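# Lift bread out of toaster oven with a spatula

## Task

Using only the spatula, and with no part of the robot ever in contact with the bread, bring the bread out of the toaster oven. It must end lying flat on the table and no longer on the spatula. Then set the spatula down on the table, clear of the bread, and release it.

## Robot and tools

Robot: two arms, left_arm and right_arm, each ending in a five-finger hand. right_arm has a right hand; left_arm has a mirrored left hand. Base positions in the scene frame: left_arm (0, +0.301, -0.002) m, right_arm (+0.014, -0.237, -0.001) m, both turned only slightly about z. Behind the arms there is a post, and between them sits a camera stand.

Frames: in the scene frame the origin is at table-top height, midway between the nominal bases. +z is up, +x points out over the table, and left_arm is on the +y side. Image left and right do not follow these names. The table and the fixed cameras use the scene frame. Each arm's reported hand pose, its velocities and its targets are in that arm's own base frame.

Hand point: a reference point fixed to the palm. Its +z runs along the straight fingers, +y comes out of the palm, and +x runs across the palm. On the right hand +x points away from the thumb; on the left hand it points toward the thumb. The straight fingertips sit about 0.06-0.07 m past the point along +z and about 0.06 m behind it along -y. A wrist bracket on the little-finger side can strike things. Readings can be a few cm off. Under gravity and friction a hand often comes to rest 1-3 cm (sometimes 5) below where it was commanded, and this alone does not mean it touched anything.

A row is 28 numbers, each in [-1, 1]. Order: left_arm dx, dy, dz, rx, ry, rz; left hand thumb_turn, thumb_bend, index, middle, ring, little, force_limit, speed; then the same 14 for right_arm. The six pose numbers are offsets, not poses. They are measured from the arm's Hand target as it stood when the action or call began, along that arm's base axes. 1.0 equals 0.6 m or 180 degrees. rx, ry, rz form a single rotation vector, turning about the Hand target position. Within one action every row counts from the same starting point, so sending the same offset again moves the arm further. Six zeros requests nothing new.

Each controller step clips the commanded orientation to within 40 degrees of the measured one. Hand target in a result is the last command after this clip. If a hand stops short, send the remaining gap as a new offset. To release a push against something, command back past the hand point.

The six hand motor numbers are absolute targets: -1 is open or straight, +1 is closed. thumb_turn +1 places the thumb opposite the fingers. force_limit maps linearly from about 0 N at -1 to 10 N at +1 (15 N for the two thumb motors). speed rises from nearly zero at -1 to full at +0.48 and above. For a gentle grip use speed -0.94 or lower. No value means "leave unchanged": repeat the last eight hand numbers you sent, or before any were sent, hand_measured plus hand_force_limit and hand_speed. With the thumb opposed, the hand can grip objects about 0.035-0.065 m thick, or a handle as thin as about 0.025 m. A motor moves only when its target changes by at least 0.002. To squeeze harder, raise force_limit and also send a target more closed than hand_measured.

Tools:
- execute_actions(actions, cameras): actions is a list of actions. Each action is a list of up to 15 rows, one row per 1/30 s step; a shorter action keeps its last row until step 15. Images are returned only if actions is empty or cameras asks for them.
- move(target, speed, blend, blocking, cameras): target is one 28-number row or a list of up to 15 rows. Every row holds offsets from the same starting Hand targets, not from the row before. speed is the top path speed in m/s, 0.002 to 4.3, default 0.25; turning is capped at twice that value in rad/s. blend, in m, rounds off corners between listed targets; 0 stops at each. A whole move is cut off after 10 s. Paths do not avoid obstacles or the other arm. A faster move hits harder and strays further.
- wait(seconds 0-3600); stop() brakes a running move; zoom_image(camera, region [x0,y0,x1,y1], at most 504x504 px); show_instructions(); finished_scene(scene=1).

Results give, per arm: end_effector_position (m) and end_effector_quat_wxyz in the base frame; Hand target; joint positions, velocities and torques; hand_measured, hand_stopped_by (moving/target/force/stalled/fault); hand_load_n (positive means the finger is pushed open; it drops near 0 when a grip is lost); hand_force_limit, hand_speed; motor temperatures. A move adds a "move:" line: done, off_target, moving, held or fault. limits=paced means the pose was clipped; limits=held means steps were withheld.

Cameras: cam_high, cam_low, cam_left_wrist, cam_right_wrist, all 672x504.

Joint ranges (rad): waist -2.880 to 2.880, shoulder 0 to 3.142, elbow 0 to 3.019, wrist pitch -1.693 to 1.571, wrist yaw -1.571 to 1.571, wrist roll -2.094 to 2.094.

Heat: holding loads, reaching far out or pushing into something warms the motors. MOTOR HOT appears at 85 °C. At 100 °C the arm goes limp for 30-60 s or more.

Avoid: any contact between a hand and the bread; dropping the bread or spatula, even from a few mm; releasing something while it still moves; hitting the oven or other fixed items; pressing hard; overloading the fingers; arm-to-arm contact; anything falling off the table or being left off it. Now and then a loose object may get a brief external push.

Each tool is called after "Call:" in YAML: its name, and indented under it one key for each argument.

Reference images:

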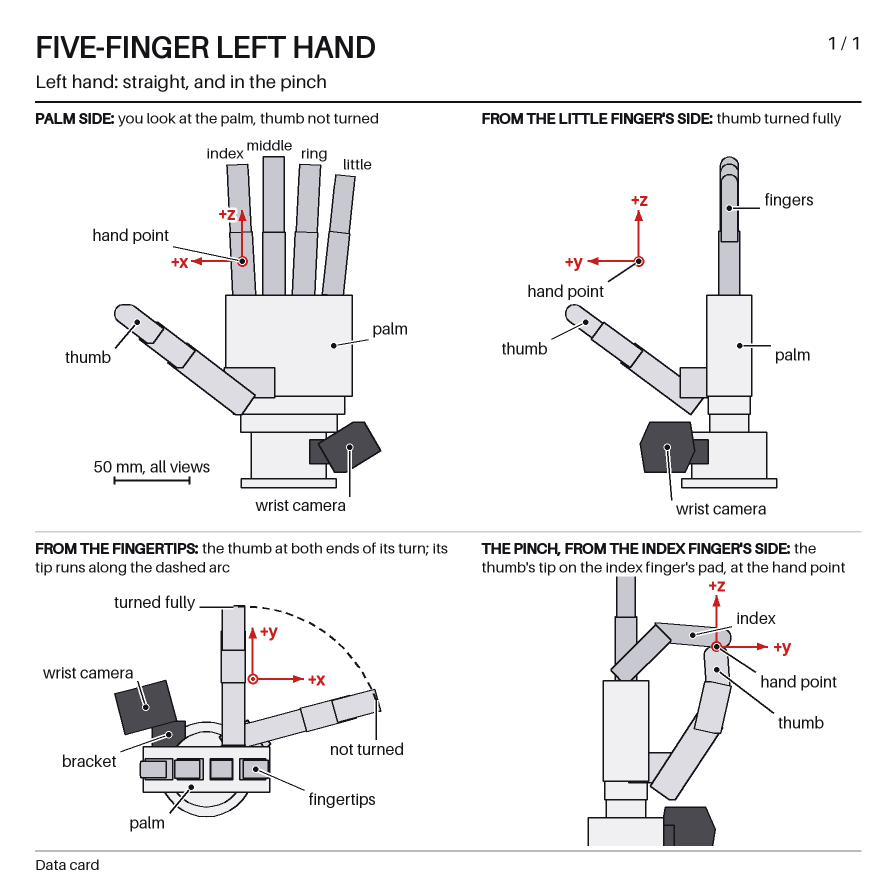

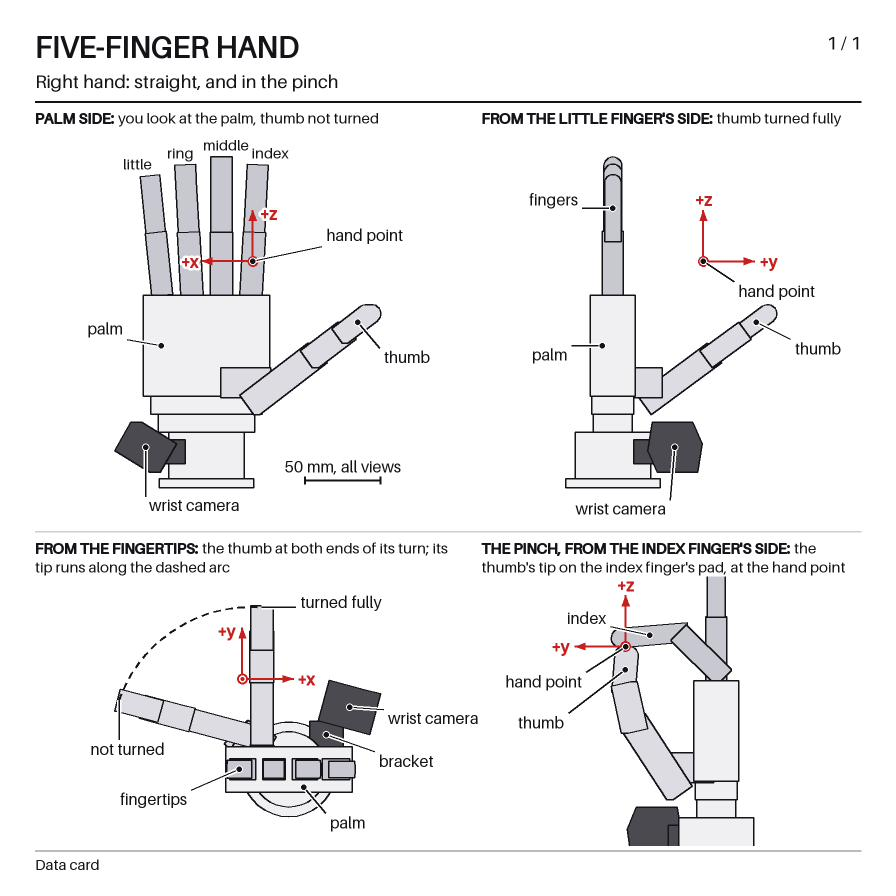

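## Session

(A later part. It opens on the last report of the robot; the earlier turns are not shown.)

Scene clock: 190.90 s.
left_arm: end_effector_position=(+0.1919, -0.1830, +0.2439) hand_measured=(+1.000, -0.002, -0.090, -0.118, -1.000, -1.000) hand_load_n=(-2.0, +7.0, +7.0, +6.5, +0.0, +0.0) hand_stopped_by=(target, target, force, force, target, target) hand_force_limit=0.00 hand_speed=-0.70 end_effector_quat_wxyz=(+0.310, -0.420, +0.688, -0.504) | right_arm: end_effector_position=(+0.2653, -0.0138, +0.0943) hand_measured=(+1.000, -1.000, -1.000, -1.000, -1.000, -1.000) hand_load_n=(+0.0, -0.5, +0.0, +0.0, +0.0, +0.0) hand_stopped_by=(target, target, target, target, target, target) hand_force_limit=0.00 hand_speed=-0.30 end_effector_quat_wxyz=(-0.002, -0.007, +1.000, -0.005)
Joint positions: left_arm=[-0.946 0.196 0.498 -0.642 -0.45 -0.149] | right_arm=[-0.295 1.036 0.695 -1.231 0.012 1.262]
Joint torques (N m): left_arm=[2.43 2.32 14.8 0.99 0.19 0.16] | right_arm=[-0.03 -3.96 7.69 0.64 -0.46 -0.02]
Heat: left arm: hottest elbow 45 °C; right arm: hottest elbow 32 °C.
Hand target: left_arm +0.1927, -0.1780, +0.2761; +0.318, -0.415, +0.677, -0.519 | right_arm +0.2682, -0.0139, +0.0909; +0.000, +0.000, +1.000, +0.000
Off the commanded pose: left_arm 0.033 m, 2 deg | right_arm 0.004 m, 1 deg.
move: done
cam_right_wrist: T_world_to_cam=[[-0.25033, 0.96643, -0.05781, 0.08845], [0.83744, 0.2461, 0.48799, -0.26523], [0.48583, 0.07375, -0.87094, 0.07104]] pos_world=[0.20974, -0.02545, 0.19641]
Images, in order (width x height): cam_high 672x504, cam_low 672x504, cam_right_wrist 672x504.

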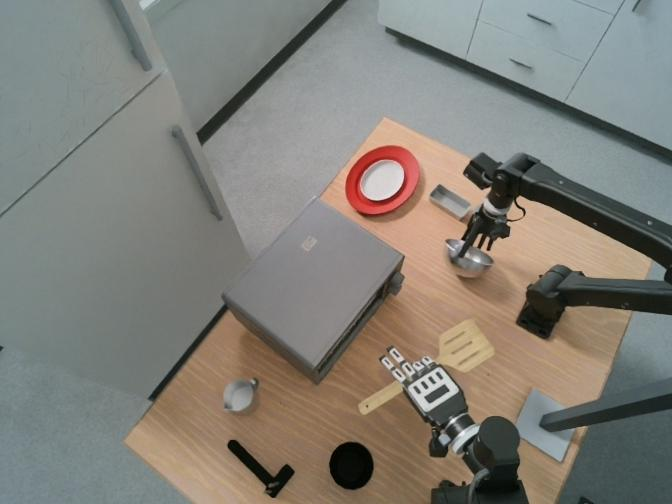

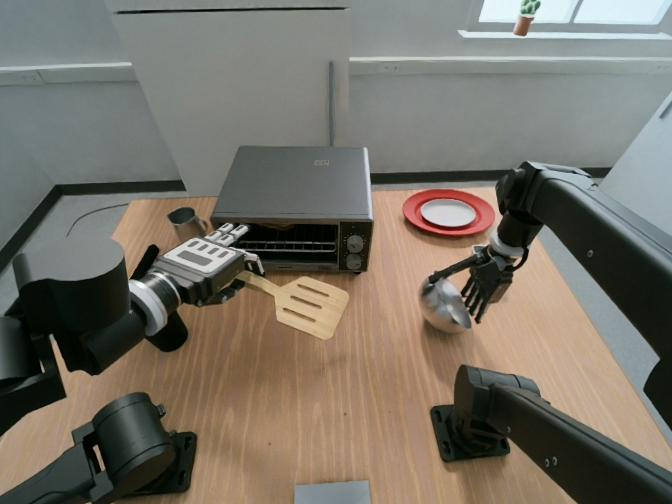

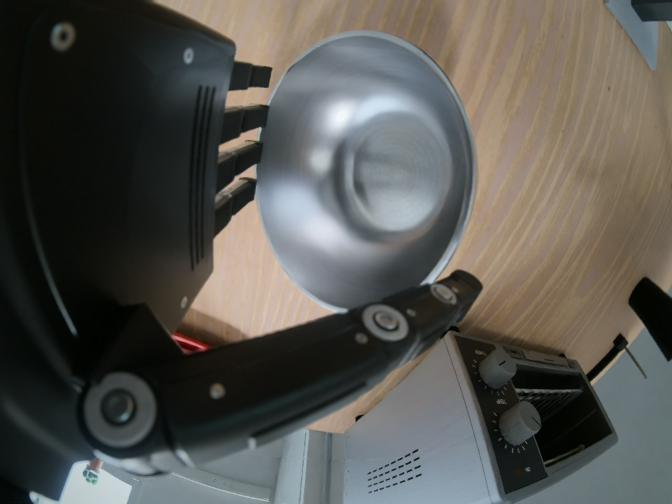

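Call:
move:
  target: [0,0,0,0,0,0,1,0,0.3,0.3,-1,-1,0,-0.7, 0,0,0.12,0,0,0,1,-1,-1,-1,-1,-1,0,-0.3]
  speed: 0.04
  cameras: ["cam_right_wrist","cam_low","cam_high"]

Scene clock: 193.87 s.
left_arm: end_effector_position=(+0.1919, -0.1830, +0.2439) hand_measured=(+1.000, -0.002, -0.090, -0.118, -1.000, -1.000) hand_load_n=(-1.5, +7.0, +7.5, +6.5, +0.0, +0.0) hand_stopped_by=(target, target, force, force, target, target) hand_force_limit=0.00 hand_speed=-0.70 end_effector_quat_wxyz=(+0.310, -0.420, +0.688, -0.504) | right_arm: end_effector_position=(+0.2553, -0.0101, +0.1419) hand_measured=(+1.000, -1.000, -1.000, -1.000, -1.000, -1.000) hand_load_n=(+0.0, +0.0, +0.0, +0.0, +0.0, +0.0) hand_stopped_by=(target, target, target, target, target, target) hand_force_limit=0.00 hand_speed=-0.30 end_effector_quat_wxyz=(-0.022, -0.007, +1.000, +0.003)
Joint positions: left_arm=[-0.946 0.196 0.498 -0.642 -0.45 -0.149] | right_arm=[-0.295 0.997 0.801 -1.418 0.009 1.262]
Joint torques (N m): left_arm=[2.49 2.32 14.79 0.99 0.19 0.16] | right_arm=[0.03 -5.07 12.11 -0.55 -0.3 -0.04]
Heat: left arm: hottest elbow 46 °C; right arm: hottest elbow 32 °C.
Hand target: left_arm +0.1927, -0.1780, +0.2761; +0.318, -0.415, +0.677, -0.519 | right_arm +0.2682, -0.0139, +0.1629; +0.000, +0.000, +1.000, +0.000
Off the commanded pose: left_arm 0.033 m, 2 deg | right_arm 0.025 m, 3 deg.
move: off_target (right_arm)
cam_right_wrist: T_world_to_cam=[[-0.25211, 0.96715, -0.03275, 0.08207], [0.85649, 0.23876, 0.45762, -0.28157], [0.4504, 0.08732, -0.88855, 0.12876]] pos_world=[0.20386, -0.02339, 0.24595]
Images, in order (width x height): cam_high 672x504, cam_low 672x504, cam_right_wrist 672x504.

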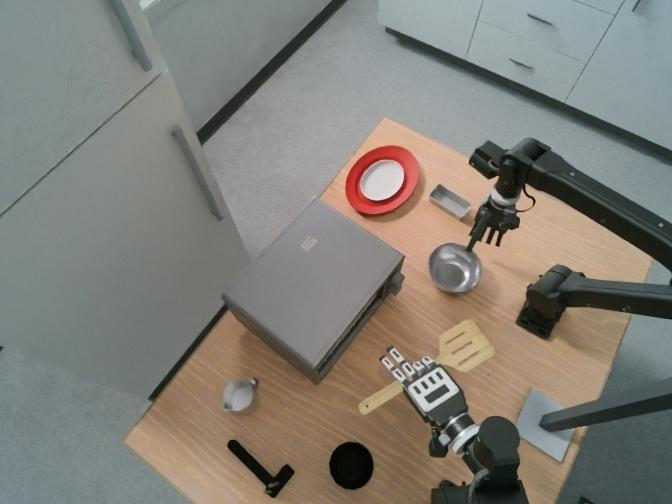

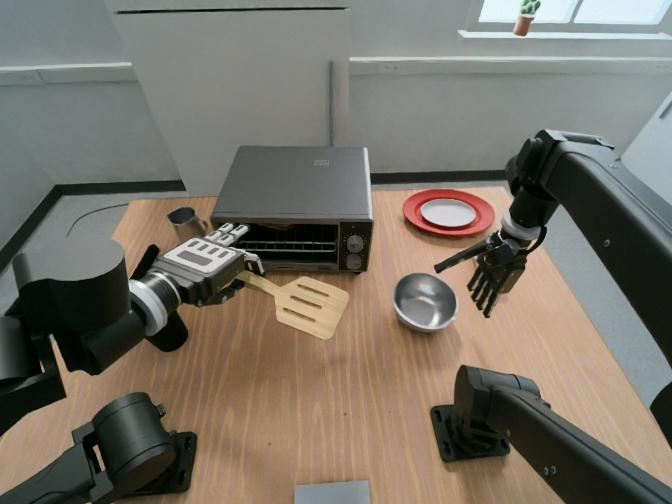

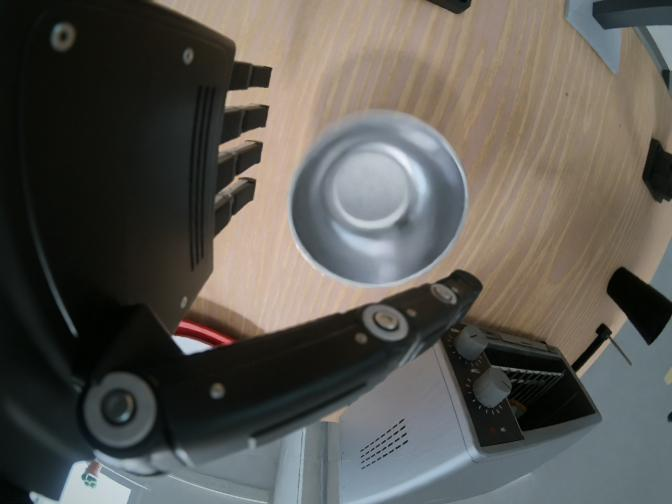

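Call:
move:
  target:
    - [0,0,0,0,0,0,1,0,0.3,0.3,-1,-1,0,-0.7, 0.012,-0.022,0,0,0,0,1,-1,-1,-1,-1,-1,0,-0.3]
    - [0,0,0,0,0,0,1,0,0.3,0.3,-1,-1,0,-0.7, 0.012,-0.022,-0.05,0,0,0,1,-1,-1,-1,-1,-1,0,-0.3]
  speed: 0.08
  cameras: ["cam_right_wrist","cam_low","cam_high"]

Scene clock: 199.97 s.
left_arm: end_effector_position=(+0.1919, -0.1830, +0.2439) hand_measured=(+1.000, -0.002, -0.090, -0.118, -1.000, -1.000) hand_load_n=(-2.0, +7.0, +7.0, +6.5, +0.0, +0.0) hand_stopped_by=(target, target, force, force, target, target) hand_force_limit=0.00 hand_speed=-0.70 end_effector_quat_wxyz=(+0.310, -0.420, +0.688, -0.504) | right_arm: end_effector_position=(+0.2708, -0.0245, +0.1329) hand_measured=(+1.000, -1.000, -1.000, -1.000, -1.000, -1.000) hand_load_n=(+0.0, +0.0, +0.0, +0.0, +0.0, +0.0) hand_stopped_by=(target, target, target, target, target, target) hand_force_limit=0.00 hand_speed=-0.30 end_effector_quat_wxyz=(-0.009, +0.004, +1.000, -0.002)
Joint positions: left_arm=[-0.946 0.196 0.498 -0.642 -0.45 -0.149] | right_arm=[-0.33 1.034 0.799 -1.351 0.009 1.248]
Joint torques (N m): left_arm=[2.43 2.32 14.79 0.99 0.19 0.16] | right_arm=[-1.44 -4.01 8.44 0.85 -0.33 -0.16]
Motor temperatures (°C): left_arm=[25 23 47 20 22 24] | right_arm=[23 20 33 23 22 24]
Heat: left arm: hottest elbow 47 °C; right arm: hottest elbow 33 °C.
Hand target: left_arm +0.1927, -0.1780, +0.2761; +0.318, -0.415, +0.677, -0.519 | right_arm +0.2754, -0.0271, +0.1329; +0.000, +0.000, +1.000, +0.000
Off the commanded pose: left_arm 0.033 m, 2 deg | right_arm 0.005 m, 1 deg.
move: done
cam_right_wrist: T_world_to_cam=[[-0.23018, 0.97198, -0.04777, 0.09578], [0.84844, 0.22448, 0.47933, -0.28841], [0.47662, 0.0698, -0.87633, 0.1059]] pos_world=[0.21627, -0.03575, 0.23563]
Images, in order (width x height): cam_high 672x504, cam_low 672x504, cam_right_wrist 672x504.

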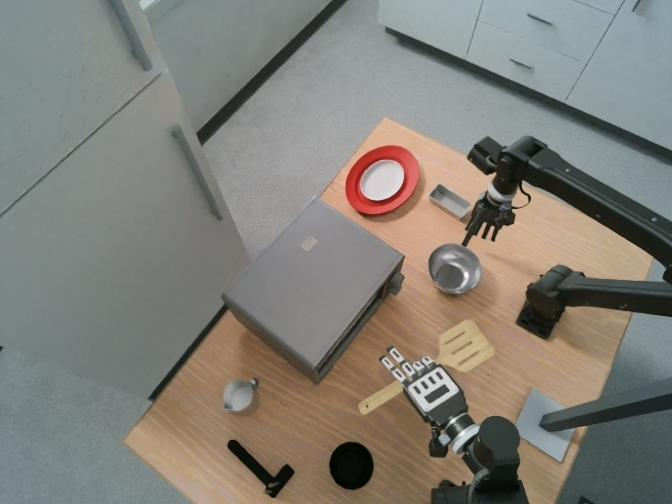

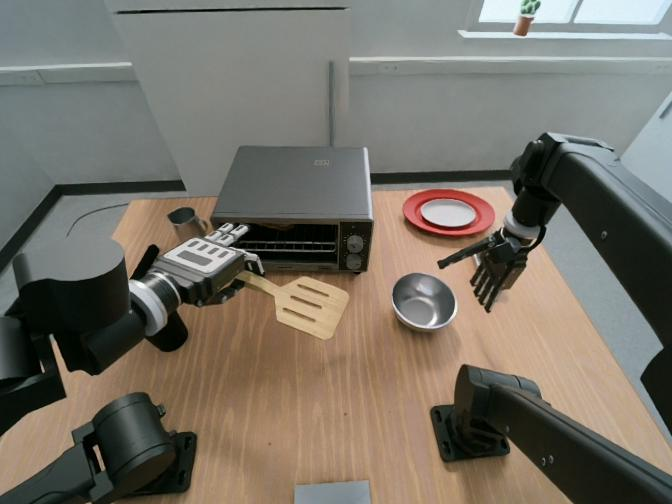

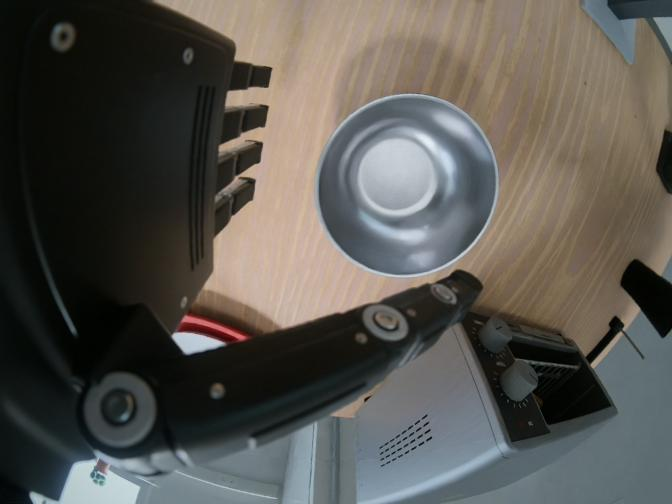

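Call:
move:
  target:
    - [0,0,0,0,0,0,1,0,0.3,0.3,-1,-1,0,-0.7, 0.025,0,0,0,0,0,1,-1,-1,-1,-1,-1,0,-0.3]
    - [0,0,0,0,0,0,1,0,0.3,0.3,-1,-1,0,-0.7, 0.025,0,-0.07,0,0,0,1,-1,-1,-1,-1,-1,0,-0.3]
  speed: 0.08
  cameras: ["cam_right_wrist","cam_low","cam_high"]

Scene clock: 203.67 s.
left_arm: end_effector_position=(+0.1919, -0.1830, +0.2439) hand_measured=(+1.000, -0.002, -0.090, -0.118, -1.000, -1.000) hand_load_n=(-1.5, +7.0, +7.0, +6.5, +0.0, +0.0) hand_stopped_by=(target, target, force, force, target, target) hand_force_limit=0.00 hand_speed=-0.70 end_effector_quat_wxyz=(+0.310, -0.420, +0.688, -0.504) | right_arm: end_effector_position=(+0.2839, -0.0290, +0.0906) hand_measured=(+1.000, -1.000, -1.000, -1.000, -1.000, -1.000) hand_load_n=(+0.0, +0.0, +0.0, +0.0, +0.0, +0.0) hand_stopped_by=(target, target, target, target, target, target) hand_force_limit=0.00 hand_speed=-0.30 end_effector_quat_wxyz=(-0.009, +0.004, +1.000, -0.001)
Joint positions: left_arm=[-0.946 0.196 0.498 -0.642 -0.45 -0.149] | right_arm=[-0.33 1.119 0.739 -1.208 0.009 1.248]
Joint torques (N m): left_arm=[2.49 2.32 14.78 0.99 0.19 0.16] | right_arm=[1.32 -5.07 8.01 0.64 -0.38 0.01]
Heat: left arm: hottest elbow 47 °C; right arm: hottest elbow 33 °C.
Hand target: left_arm +0.1927, -0.1780, +0.2761; +0.318, -0.415, +0.677, -0.519 | right_arm +0.2904, -0.0271, +0.0909; +0.000, +0.000, +1.000, +0.000
Off the commanded pose: left_arm 0.033 m, 2 deg | right_arm 0.007 m, 1 deg.
move: done
cam_right_wrist: T_world_to_cam=[[-0.23019, 0.97201, -0.04695, 0.10102], [0.84915, 0.2242, 0.47821, -0.27829], [0.47535, 0.07021, -0.87699, 0.06329]] pos_world=[0.22947, -0.04025, 0.19333]
Images, in order (width x height): cam_high 672x504, cam_low 672x504, cam_right_wrist 672x504.

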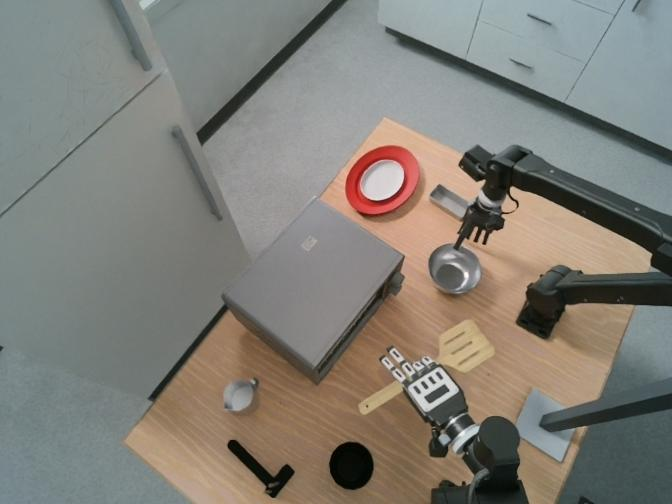

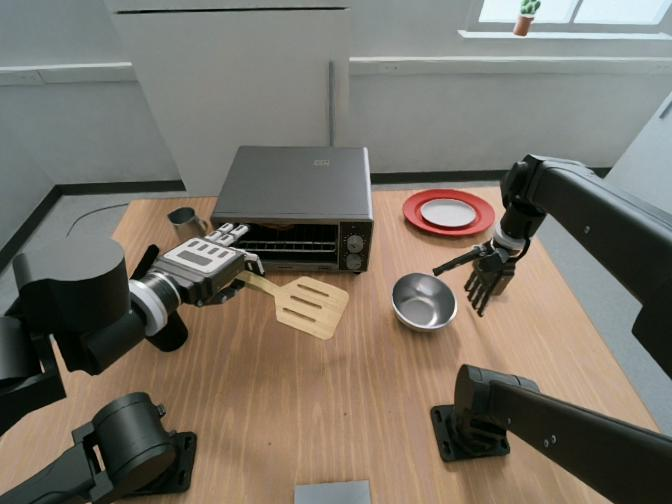

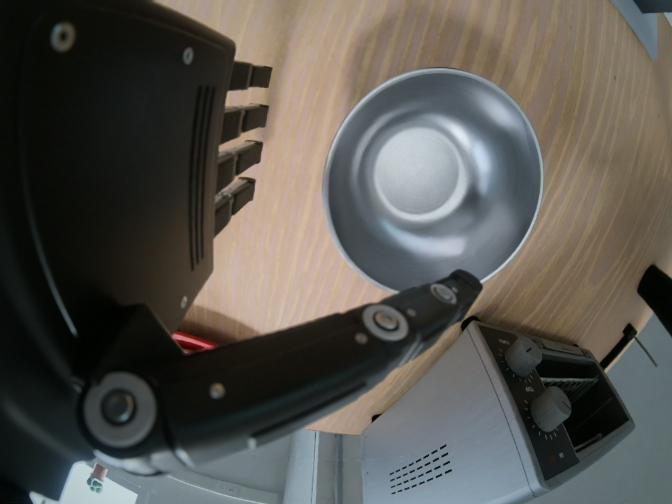

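Call:
move:
  target:
    - [0,0,0,0,0,0,1,0,0.3,0.3,-1,-1,0,-0.7, -0.02,0,0,0,0,0,1,-1,-1,-1,-1,-1,0,-0.3]
    - [0,0,0,0,0,0,1,0,0.3,0.3,-1,-1,0,-0.7, -0.02,0.2,0.0,0,0,0,1,-1,-1,-1,-1,-1,0,-0.3]
  speed: 0.06
  cameras: ["cam_right_wrist","cam_low","cam_high"]

Scene clock: 209.00 s.
left_arm: end_effector_position=(+0.1919, -0.1830, +0.2439) hand_measured=(+1.000, -0.002, -0.090, -0.118, -1.000, -1.000) hand_load_n=(-1.5, +7.0, +7.0, +6.5, +0.0, +0.0) hand_stopped_by=(target, target, force, force, target, target) hand_force_limit=0.00 hand_speed=-0.70 end_effector_quat_wxyz=(+0.310, -0.420, +0.688, -0.504) | right_arm: end_effector_position=(+0.2787, +0.0864, +0.0880) hand_measured=(+1.000, -1.000, -1.000, -1.000, -1.000, -1.000) hand_load_n=(+0.0, +0.0, +0.0, +0.0, +0.0, +0.0) hand_stopped_by=(target, target, target, target, target, target) hand_force_limit=0.00 hand_speed=-0.30 end_effector_quat_wxyz=(-0.001, +0.001, +1.000, -0.004)
Joint positions: left_arm=[-0.946 0.196 0.498 -0.642 -0.45 -0.149] | right_arm=[0.113 1.053 0.687 -1.208 0.007 1.685]
Joint torques (N m): left_arm=[2.55 2.26 14.79 0.99 0.19 0.16] | right_arm=[1.73 -4.89 8.4 -0.03 -0.24 0.07]
Heat: left arm: hottest elbow 48 °C; right arm: hottest elbow 33 °C.
Hand target: left_arm +0.1927, -0.1780, +0.2761; +0.318, -0.415, +0.677, -0.519 | right_arm +0.2784, +0.0929, +0.0909; +0.000, +0.000, +1.000, +0.000
Off the commanded pose: left_arm 0.033 m, 2 deg | right_arm 0.007 m, 0 deg.
move: done
cam_right_wrist: T_world_to_cam=[[-0.23537, 0.97033, -0.05528, -0.01011], [0.83979, 0.23167, 0.49101, -0.29773], [0.48925, 0.06915, -0.8694, 0.05093]] pos_world=[0.22273, 0.07526, 0.18991]
Images, in order (width x height): cam_high 672x504, cam_low 672x504, cam_right_wrist 672x504.

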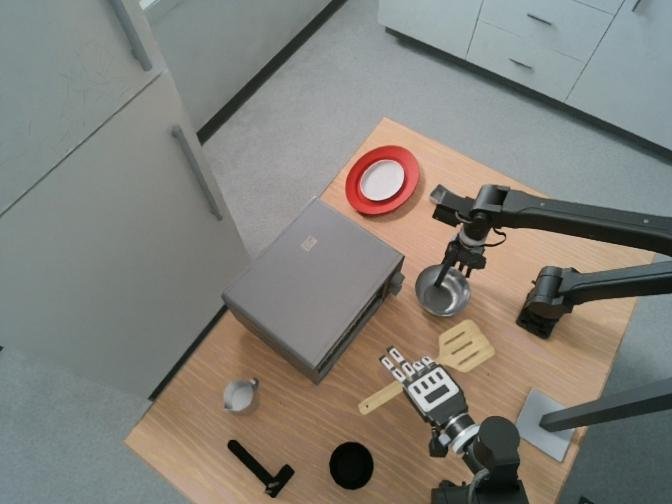

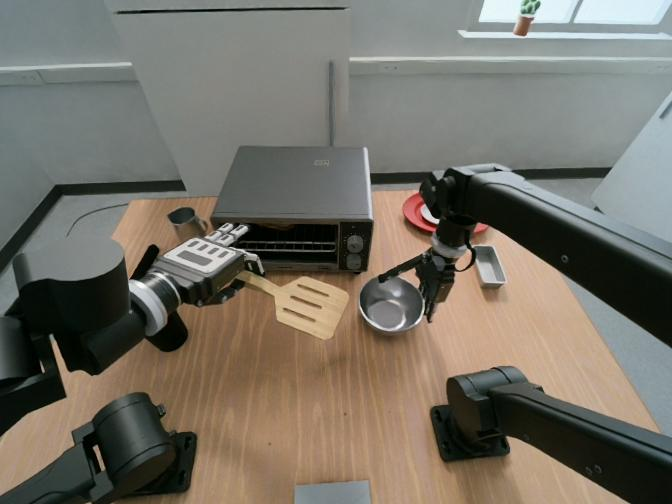

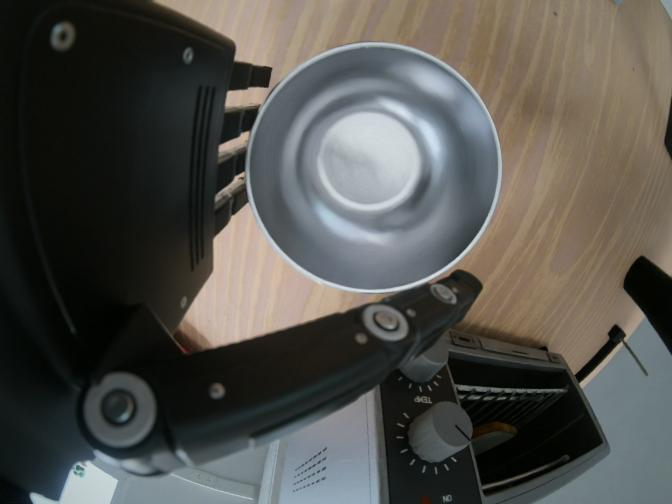

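Call:
move:
  target: [0,0,0,0,0,0,1,0,0.3,0.3,-1,-1,0,-0.7, 0.0,0.115,0,0,0,0,1,-1,-1,-1,-1,-1,0,-0.3]
  speed: 0.06
  cameras: ["cam_right_wrist","cam_low","cam_high"]

Scene clock: 211.70 s.
left_arm: end_effector_position=(+0.1919, -0.1830, +0.2439) hand_measured=(+1.000, -0.002, -0.090, -0.118, -1.000, -1.000) hand_load_n=(-2.0, +7.0, +7.5, +6.5, -0.5, +0.0) hand_stopped_by=(target, target, force, force, target, target) hand_force_limit=0.00 hand_speed=-0.70 end_effector_quat_wxyz=(+0.310, -0.420, +0.688, -0.504) | right_arm: end_effector_position=(+0.2620, +0.1480, +0.0766) hand_measured=(+1.000, -1.000, -1.000, -1.000, -1.000, -1.000) hand_load_n=(+0.0, +0.0, +0.0, +0.0, +0.0, +0.0) hand_stopped_by=(target, target, target, target, target, target) hand_force_limit=0.00 hand_speed=-0.30 end_effector_quat_wxyz=(-0.019, +0.001, +1.000, -0.011)
Joint positions: left_arm=[-0.946 0.196 0.498 -0.642 -0.45 -0.149] | right_arm=[0.371 1.094 0.687 -1.208 0.007 1.943]
Joint torques (N m): left_arm=[2.49 2.32 14.79 0.99 0.19 0.16] | right_arm=[2.08 -4.01 11.12 0.47 -0.28 0.03]
Heat: left arm: hottest elbow 48 °C; right arm: hottest elbow 33 °C.
Hand target: left_arm +0.1927, -0.1780, +0.2761; +0.318, -0.415, +0.677, -0.519 | right_arm +0.2784, +0.1619, +0.0909; +0.000, +0.000, +1.000, +0.000
Off the commanded pose: left_arm 0.033 m, 2 deg | right_arm 0.026 m, 3 deg.
move: off_target (right_arm)
cam_right_wrist: T_world_to_cam=[[-0.23754, 0.96944, -0.0614, -0.07324], [0.85713, 0.23892, 0.45635, -0.29536], [0.45707, 0.05578, -0.88768, 0.05674]] pos_world=[0.20984, 0.13841, 0.18066]
Images, in order (width x height): cam_high 672x504, cam_low 672x504, cam_right_wrist 672x504.

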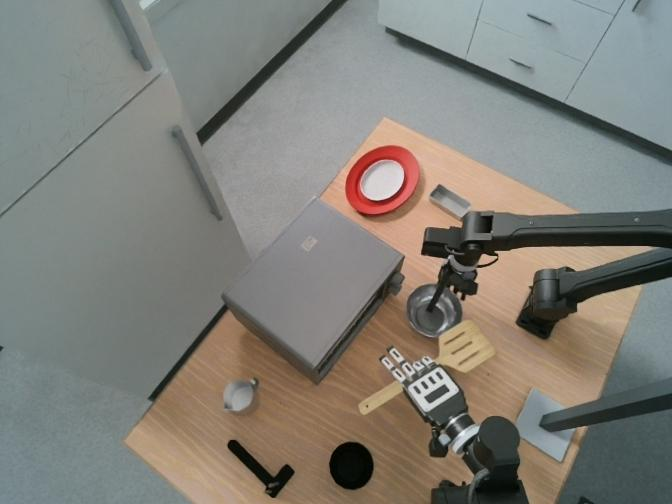

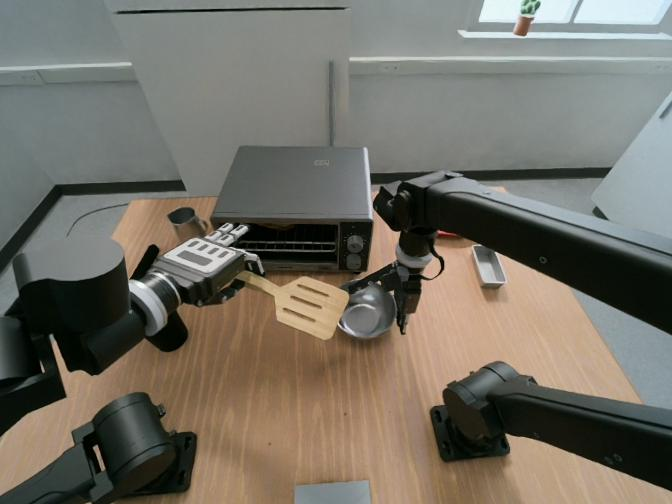

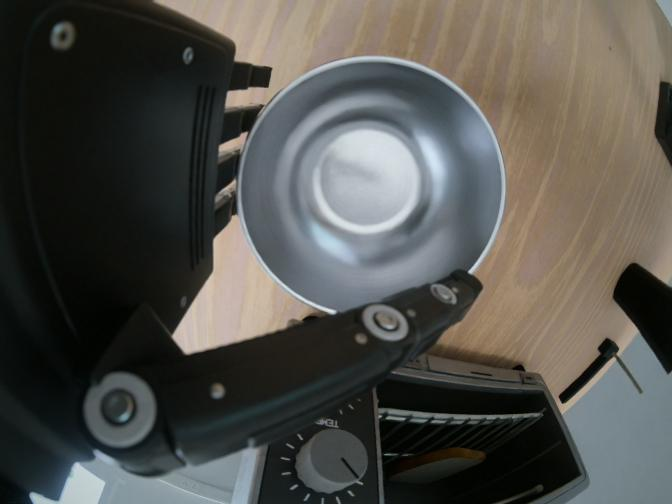

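Call:
move:
  target:
    - [0,0,0,0,0,0,1,0,0.3,0.3,-1,-1,0,-0.7, 0,-0.09,0.03,0,0,0,1,-1,-1,-1,-1,-1,0,-0.3]
    - [0,0,0,0,0,0,1,0,0.3,0.3,-1,-1,0,-0.7, 0,-0.09,0.3,0,0,0,1,-1,-1,-1,-1,-1,0,-0.3]
    - [0,0,0,0,0,0,1,0,0.3,0.3,-1,-1,0,-0.7, -0.094,-0.8,0.35,0,0,0,1,-1,-1,-1,-1,-1,0,-0.3]
  speed: 0.2
  cameras: ["cam_low","cam_high"]

Scene clock: 217.93 s.
left_arm: end_effector_position=(+0.1919, -0.1830, +0.2439) hand_measured=(+1.000, -0.002, -0.090, -0.118, -1.000, -1.000) hand_load_n=(-1.5, +7.5, +7.0, +6.5, +0.0, +0.0) hand_stopped_by=(target, target, force, force, target, target) hand_force_limit=0.00 hand_speed=-0.70 end_effector_quat_wxyz=(+0.310, -0.420, +0.688, -0.504) | right_arm: end_effector_position=(+0.2208, -0.3099, +0.2833) hand_measured=(+1.000, -1.000, -1.000, -1.000, -1.000, -1.000) hand_load_n=(+0.0, +0.0, +0.0, +0.0, +0.0, +0.0) hand_stopped_by=(target, target, target, target, target, target) hand_force_limit=0.00 hand_speed=-0.30 end_effector_quat_wxyz=(+0.002, +0.007, +1.000, +0.002)
Joint positions: left_arm=[-0.946 0.196 0.498 -0.642 -0.45 -0.149] | right_arm=[-1.099 1.429 1.523 -1.667 -0.005 0.485]
Joint torques (N m): left_arm=[2.49 2.26 14.78 1.01 0.19 0.16] | right_arm=[-0.67 -11.69 12.66 -0.54 0.09 -0.19]
Heat: left arm: hottest elbow 49 °C; right arm: hottest elbow 33 °C.
Hand target: left_arm +0.1927, -0.1780, +0.2761; +0.318, -0.415, +0.677, -0.519 | right_arm +0.2220, -0.3181, +0.3009; +0.000, +0.000, +1.000, +0.000
Off the commanded pose: left_arm 0.033 m, 2 deg | right_arm 0.019 m, 1 deg.
joint sent to its limit (right arm) — joint 4 (wrist pitch), lower limit. The joint targets are off in position, not in orientation.
move: off_target (right_arm)
Images, in order (width x height): cam_high 672x504, cam_low 672x504.

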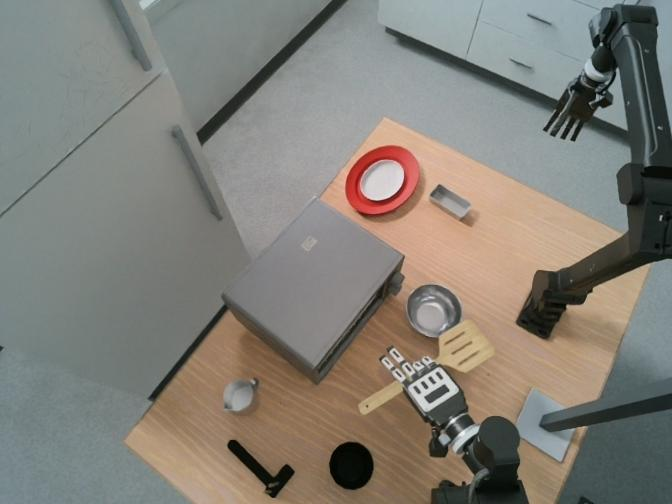

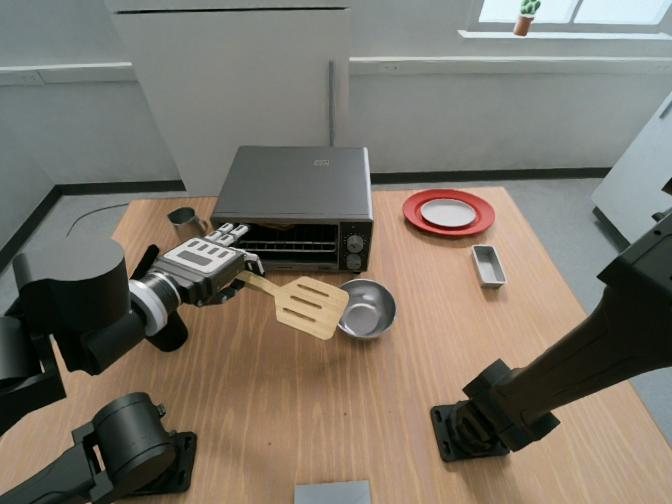

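Call:
move:
  target:
    - [0.022,-0.288,-0.15,0,0,0.1444,1,0,0.3,0.3,-1,-1,0,-0.7, 0,0,0,0,0,0,1,-1,-1,-1,-1,-1,0,-0.3]
  speed: 0.12
  cameras: ["cam_left_wrist","cam_low","cam_high"]

Scene clock: 222.80 s.
left_arm: end_effector_position=(+0.2067, -0.3311, +0.1635) hand_measured=(+1.000, -0.002, -0.090, -0.118, -1.000, -1.000) hand_load_n=(-2.0, +7.0, +7.5, +6.5, +0.0, +0.0) hand_stopped_by=(target, target, force, force, target, target) hand_force_limit=0.00 hand_speed=-0.70 end_effector_quat_wxyz=(-0.436, +0.548, -0.581, +0.414) | right_arm: end_effector_position=(+0.2208, -0.3098, +0.2833) hand_measured=(+1.000, -1.000, -1.000, -1.000, -1.000, -1.000) hand_load_n=(+0.5, +0.0, +0.5, +0.0, +0.0, +0.0) hand_stopped_by=(target, target, target, target, target, target) hand_force_limit=0.00 hand_speed=-0.30 end_effector_quat_wxyz=(+0.002, +0.006, +1.000, +0.002)
Joint positions: left_arm=[-1.447 1.148 0.717 -0.725 -1.265 -1.083] | right_arm=[-1.099 1.429 1.523 -1.667 -0.005 0.484]
Joint torques (N m): left_arm=[0.91 -4.95 12.96 0.06 -1.14 -0.23] | right_arm=[0.09 -11.81 12.48 -0.27 0.01 -0.17]
Heat: left arm: hottest elbow 49 °C; right arm: hottest elbow 34 °C.
Hand target: left_arm +0.2059, -0.3508, +0.1861; -0.426, +0.556, -0.566, +0.434 | right_arm +0.2220, -0.3181, +0.3009; +0.000, +0.000, +1.000, +0.000
Off the commanded pose: left_arm 0.030 m, 3 deg | right_arm 0.019 m, 1 deg.
joint sent to its limit (right arm) — joint 4 (wrist pitch), lower limit. The joint targets are off in position, not in orientation.
move: off_target (left_arm)
cam_left_wrist: T_world_to_cam=[[0.24993, -0.32891, 0.91069, -0.31104], [-0.55266, -0.82074, -0.14475, -0.12762], [0.79505, -0.46713, -0.3869, -0.13718]] pos_world=[0.11627, -0.27112, 0.21171]
Images, in order (width x height): cam_high 672x504, cam_low 672x504, cam_left_wrist 672x504.

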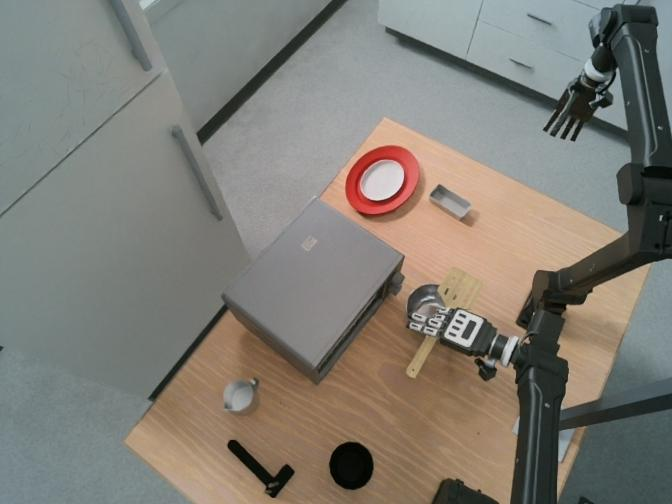

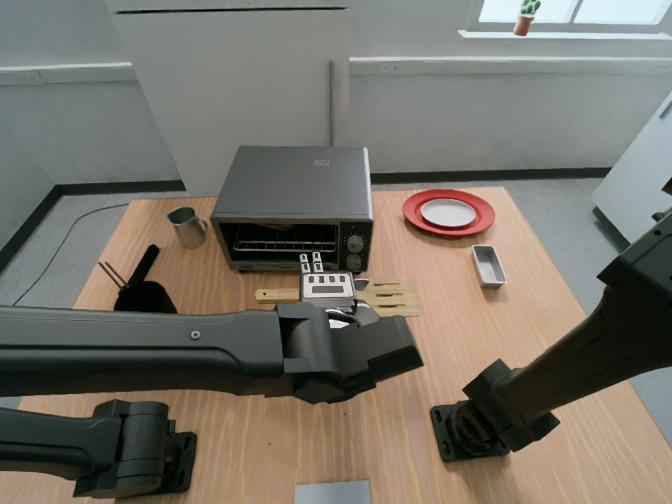

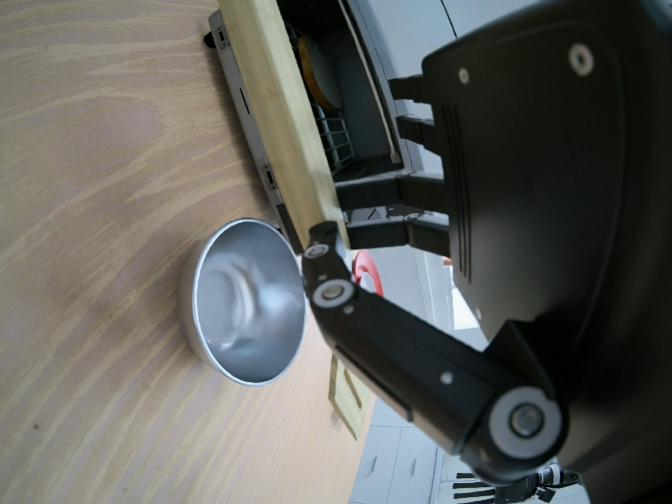

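Call:
move:
  target:
    - [0.0167,-0.032,-0.085,-0.0167,0,0,1,0,0.3,0.3,-1,-1,0,-0.7, 0,0,0,0,0,0,1,-1,-1,-1,-1,-1,0,-0.3]
  speed: 0.08
  cameras: ["cam_left_wrist","cam_low","cam_high"]

Call:
zoom_image:
  camera: "cam_low"
  region: [240, 240, 440, 380]

Call:
zoom_image:
  camera: "cam_high"
  region: [380, 250, 530, 400]

Scene clock: 225.80 s.
left_arm: end_effector_position=(+0.2116, -0.3702, +0.1369) hand_measured=(+1.000, -0.002, -0.090, -0.118, -1.000, -1.000) hand_load_n=(-2.0, +7.0, +7.5, +6.5, +0.0, +0.0) hand_stopped_by=(target, target, force, force, target, target) hand_force_limit=0.00 hand_speed=-0.70 end_effector_quat_wxyz=(-0.411, +0.567, -0.556, +0.449) | right_arm: end_effector_position=(+0.2208, -0.3098, +0.2833) hand_measured=(+1.000, -1.000, -1.000, -1.000, -1.000, -1.000) hand_load_n=(+0.0, +0.0, +0.0, +0.0, +0.0, -0.5) hand_stopped_by=(target, target, target, target, target, target) hand_force_limit=0.00 hand_speed=-0.30 end_effector_quat_wxyz=(+0.002, +0.006, +1.000, +0.002)
Joint positions: left_arm=[-1.447 1.265 0.701 -0.477 -1.265 -1.074] | right_arm=[-1.099 1.429 1.523 -1.667 -0.005 0.484]
Joint torques (N m): left_arm=[2.43 -6.48 7.5 1.68 -0.48 0.15] | right_arm=[-1.79 -11.52 12.57 -0.54 0.01 -0.15]
Heat: left arm: hottest elbow 48 °C; right arm: hottest elbow 34 °C.
Hand target: left_arm +0.2159, -0.3700, +0.1351; -0.412, +0.567, -0.554, +0.448 | right_arm +0.2220, -0.3181, +0.3009; +0.000, +0.000, +1.000, +0.000
Off the commanded pose: left_arm 0.005 m, 0 deg | right_arm 0.019 m, 1 deg.
joint sent to its limit (right arm) — joint 4 (wrist pitch), lower limit. The joint targets are off in position, not in orientation.
move: done
cam_left_wrist: T_world_to_cam=[[0.23589, -0.23177, 0.94374, -0.26651], [-0.5532, -0.83046, -0.06568, -0.17524], [0.79895, -0.50658, -0.32411, -0.19365]] pos_world=[0.12064, -0.3054, 0.17725]
Images, in order (width x height): cam_high 672x504, cam_low 672x504, cam_left_wrist 672x504.

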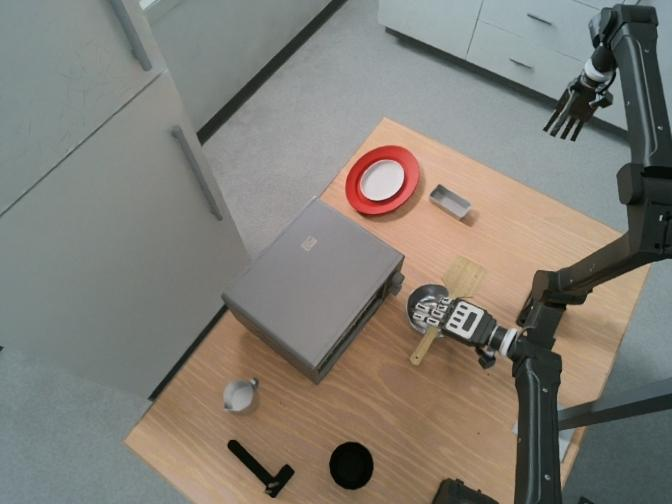

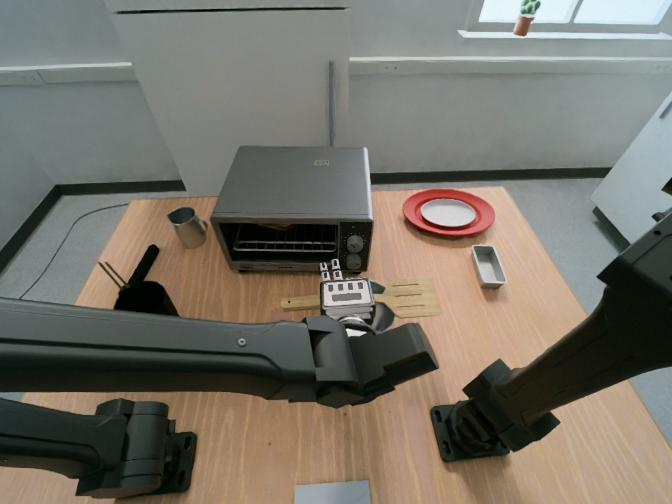

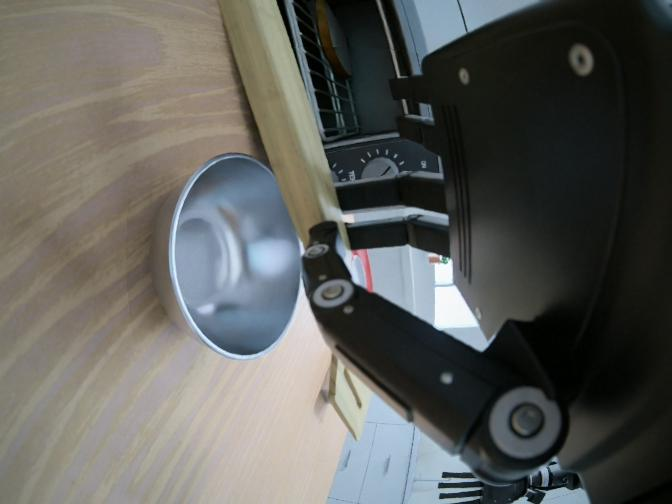

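Scaled by 2.520 from the camera's image (finer frame: 960x720).

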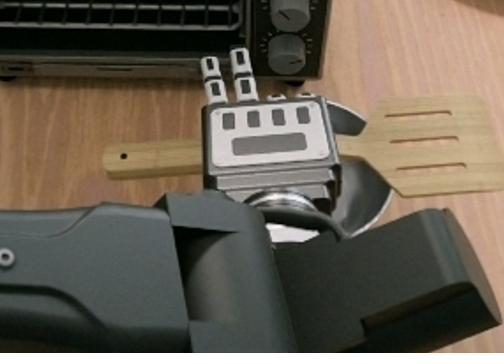

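Scaled by 3.360 from the camera's image (finer frame: 960x720).

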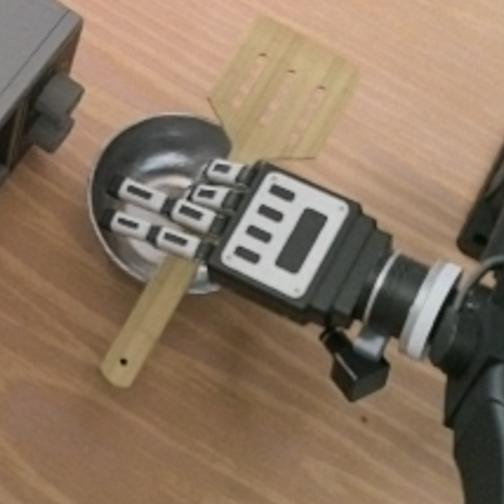

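Call:
move:
  target:
    - [0.025,0.033,0,0,0,0,1,0,0.3,0.3,-1,-1,0,-0.7, 0,0,0,0,0,0,1,-1,-1,-1,-1,-1,0,-0.3]
    - [0.025,0.033,-0.068,0,0,0,1,0,0.3,0.3,-1,-1,0,-0.7, 0,0,0,0,0,0,1,-1,-1,-1,-1,-1,0,-0.3]
  speed: 0.06
  cameras: ["cam_left_wrist","cam_low","cam_high"]

Call:
zoom_image:
  camera: "cam_low"
  region: [240, 240, 440, 380]

Call:
zoom_image:
  camera: "cam_high"
  region: [380, 250, 530, 400]

Scene clock: 230.27 s.
left_arm: end_effector_position=(+0.2281, -0.3496, +0.0956) hand_measured=(+1.000, -0.002, -0.090, -0.118, -1.000, -1.000) hand_load_n=(-1.5, +7.0, +7.0, +6.5, -0.5, +0.0) hand_stopped_by=(target, target, force, force, target, target) hand_force_limit=0.00 hand_speed=-0.70 end_effector_quat_wxyz=(-0.411, +0.568, -0.555, +0.447) | right_arm: end_effector_position=(+0.2208, -0.3098, +0.2833) hand_measured=(+1.000, -1.000, -1.000, -1.000, -1.000, -1.000) hand_load_n=(+0.0, +0.0, +0.0, +0.0, +0.0, +0.0) hand_stopped_by=(target, target, target, target, target, target) hand_force_limit=0.00 hand_speed=-0.30 end_effector_quat_wxyz=(+0.002, +0.006, +1.000, +0.002)
Joint positions: left_arm=[-1.388 1.293 0.572 -0.187 -1.232 -0.933] | right_arm=[-1.099 1.429 1.523 -1.667 -0.005 0.484]
Joint torques (N m): left_arm=[2.43 -6.07 6.83 1.85 -0.4 0.17] | right_arm=[-0.62 -11.16 12.62 -0.38 -0.01 -0.2]
Heat: left arm: hottest elbow 46 °C; right arm: hottest elbow 35 °C.
Hand target: left_arm +0.2309, -0.3502, +0.0943; -0.412, +0.567, -0.554, +0.448 | right_arm +0.2220, -0.3181, +0.3009; +0.000, +0.000, +1.000, +0.000
Off the commanded pose: left_arm 0.003 m, 0 deg | right_arm 0.019 m, 1 deg.
joint sent to its limit (right arm) — joint 4 (wrist pitch), lower limit. The joint targets are off in position, not in orientation.
move: done
cam_left_wrist: T_world_to_cam=[[0.23844, -0.23077, 0.94334, -0.2268], [-0.54929, -0.8331, -0.06496, -0.15354], [0.80089, -0.50268, -0.32541, -0.20876]] pos_world=[0.13694, -0.2852, 0.13604]
Images, in order (width x height): cam_high 672x504, cam_low 672x504, cam_left_wrist 672x504.

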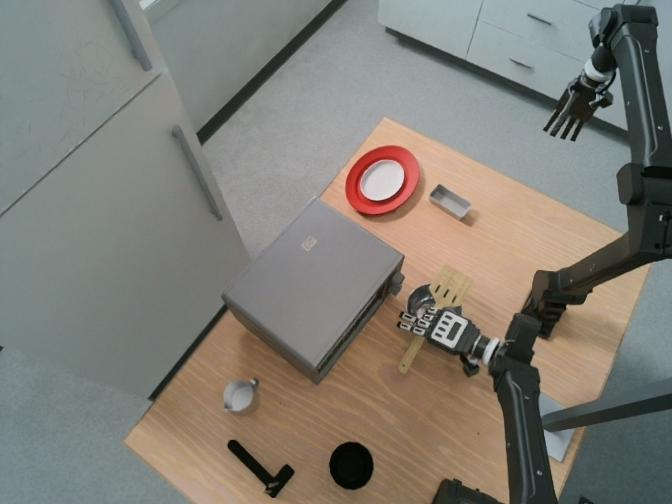

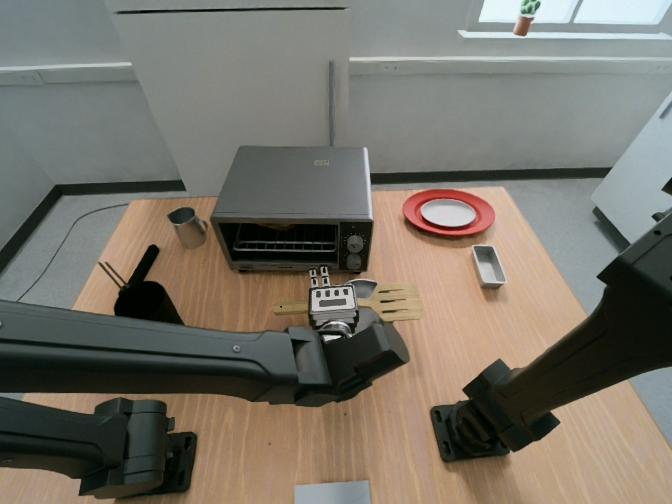

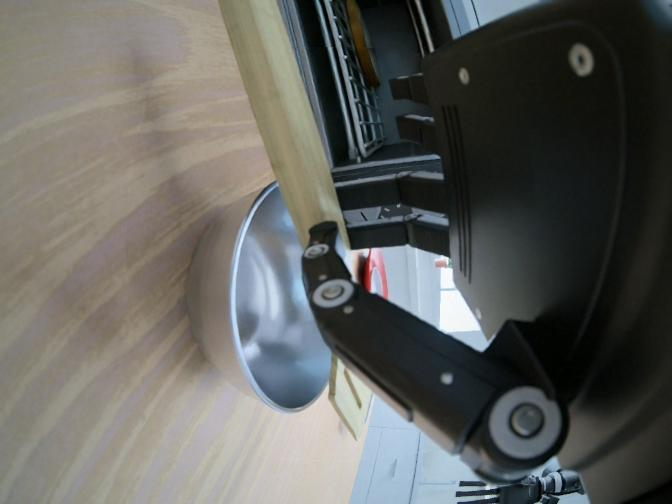

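Scaled by 2.520 from the camera's image (finer frame: 960x720).

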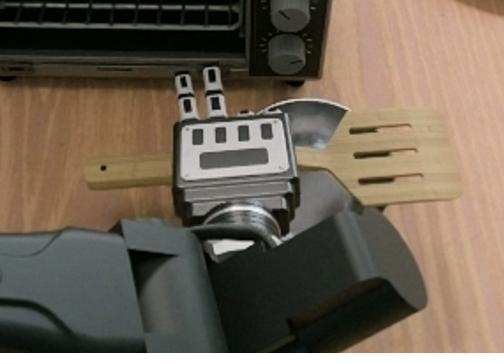

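Scaled by 3.360 from the camera's image (finer frame: 960x720).

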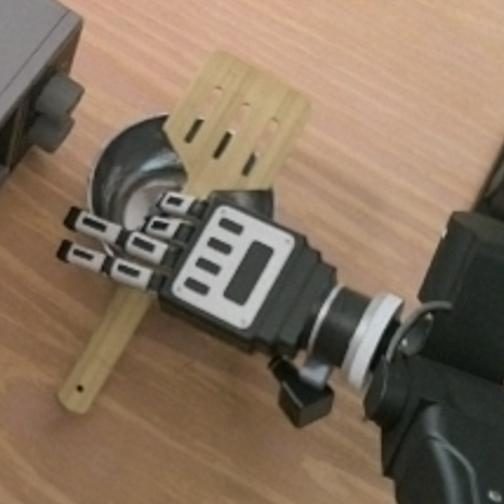

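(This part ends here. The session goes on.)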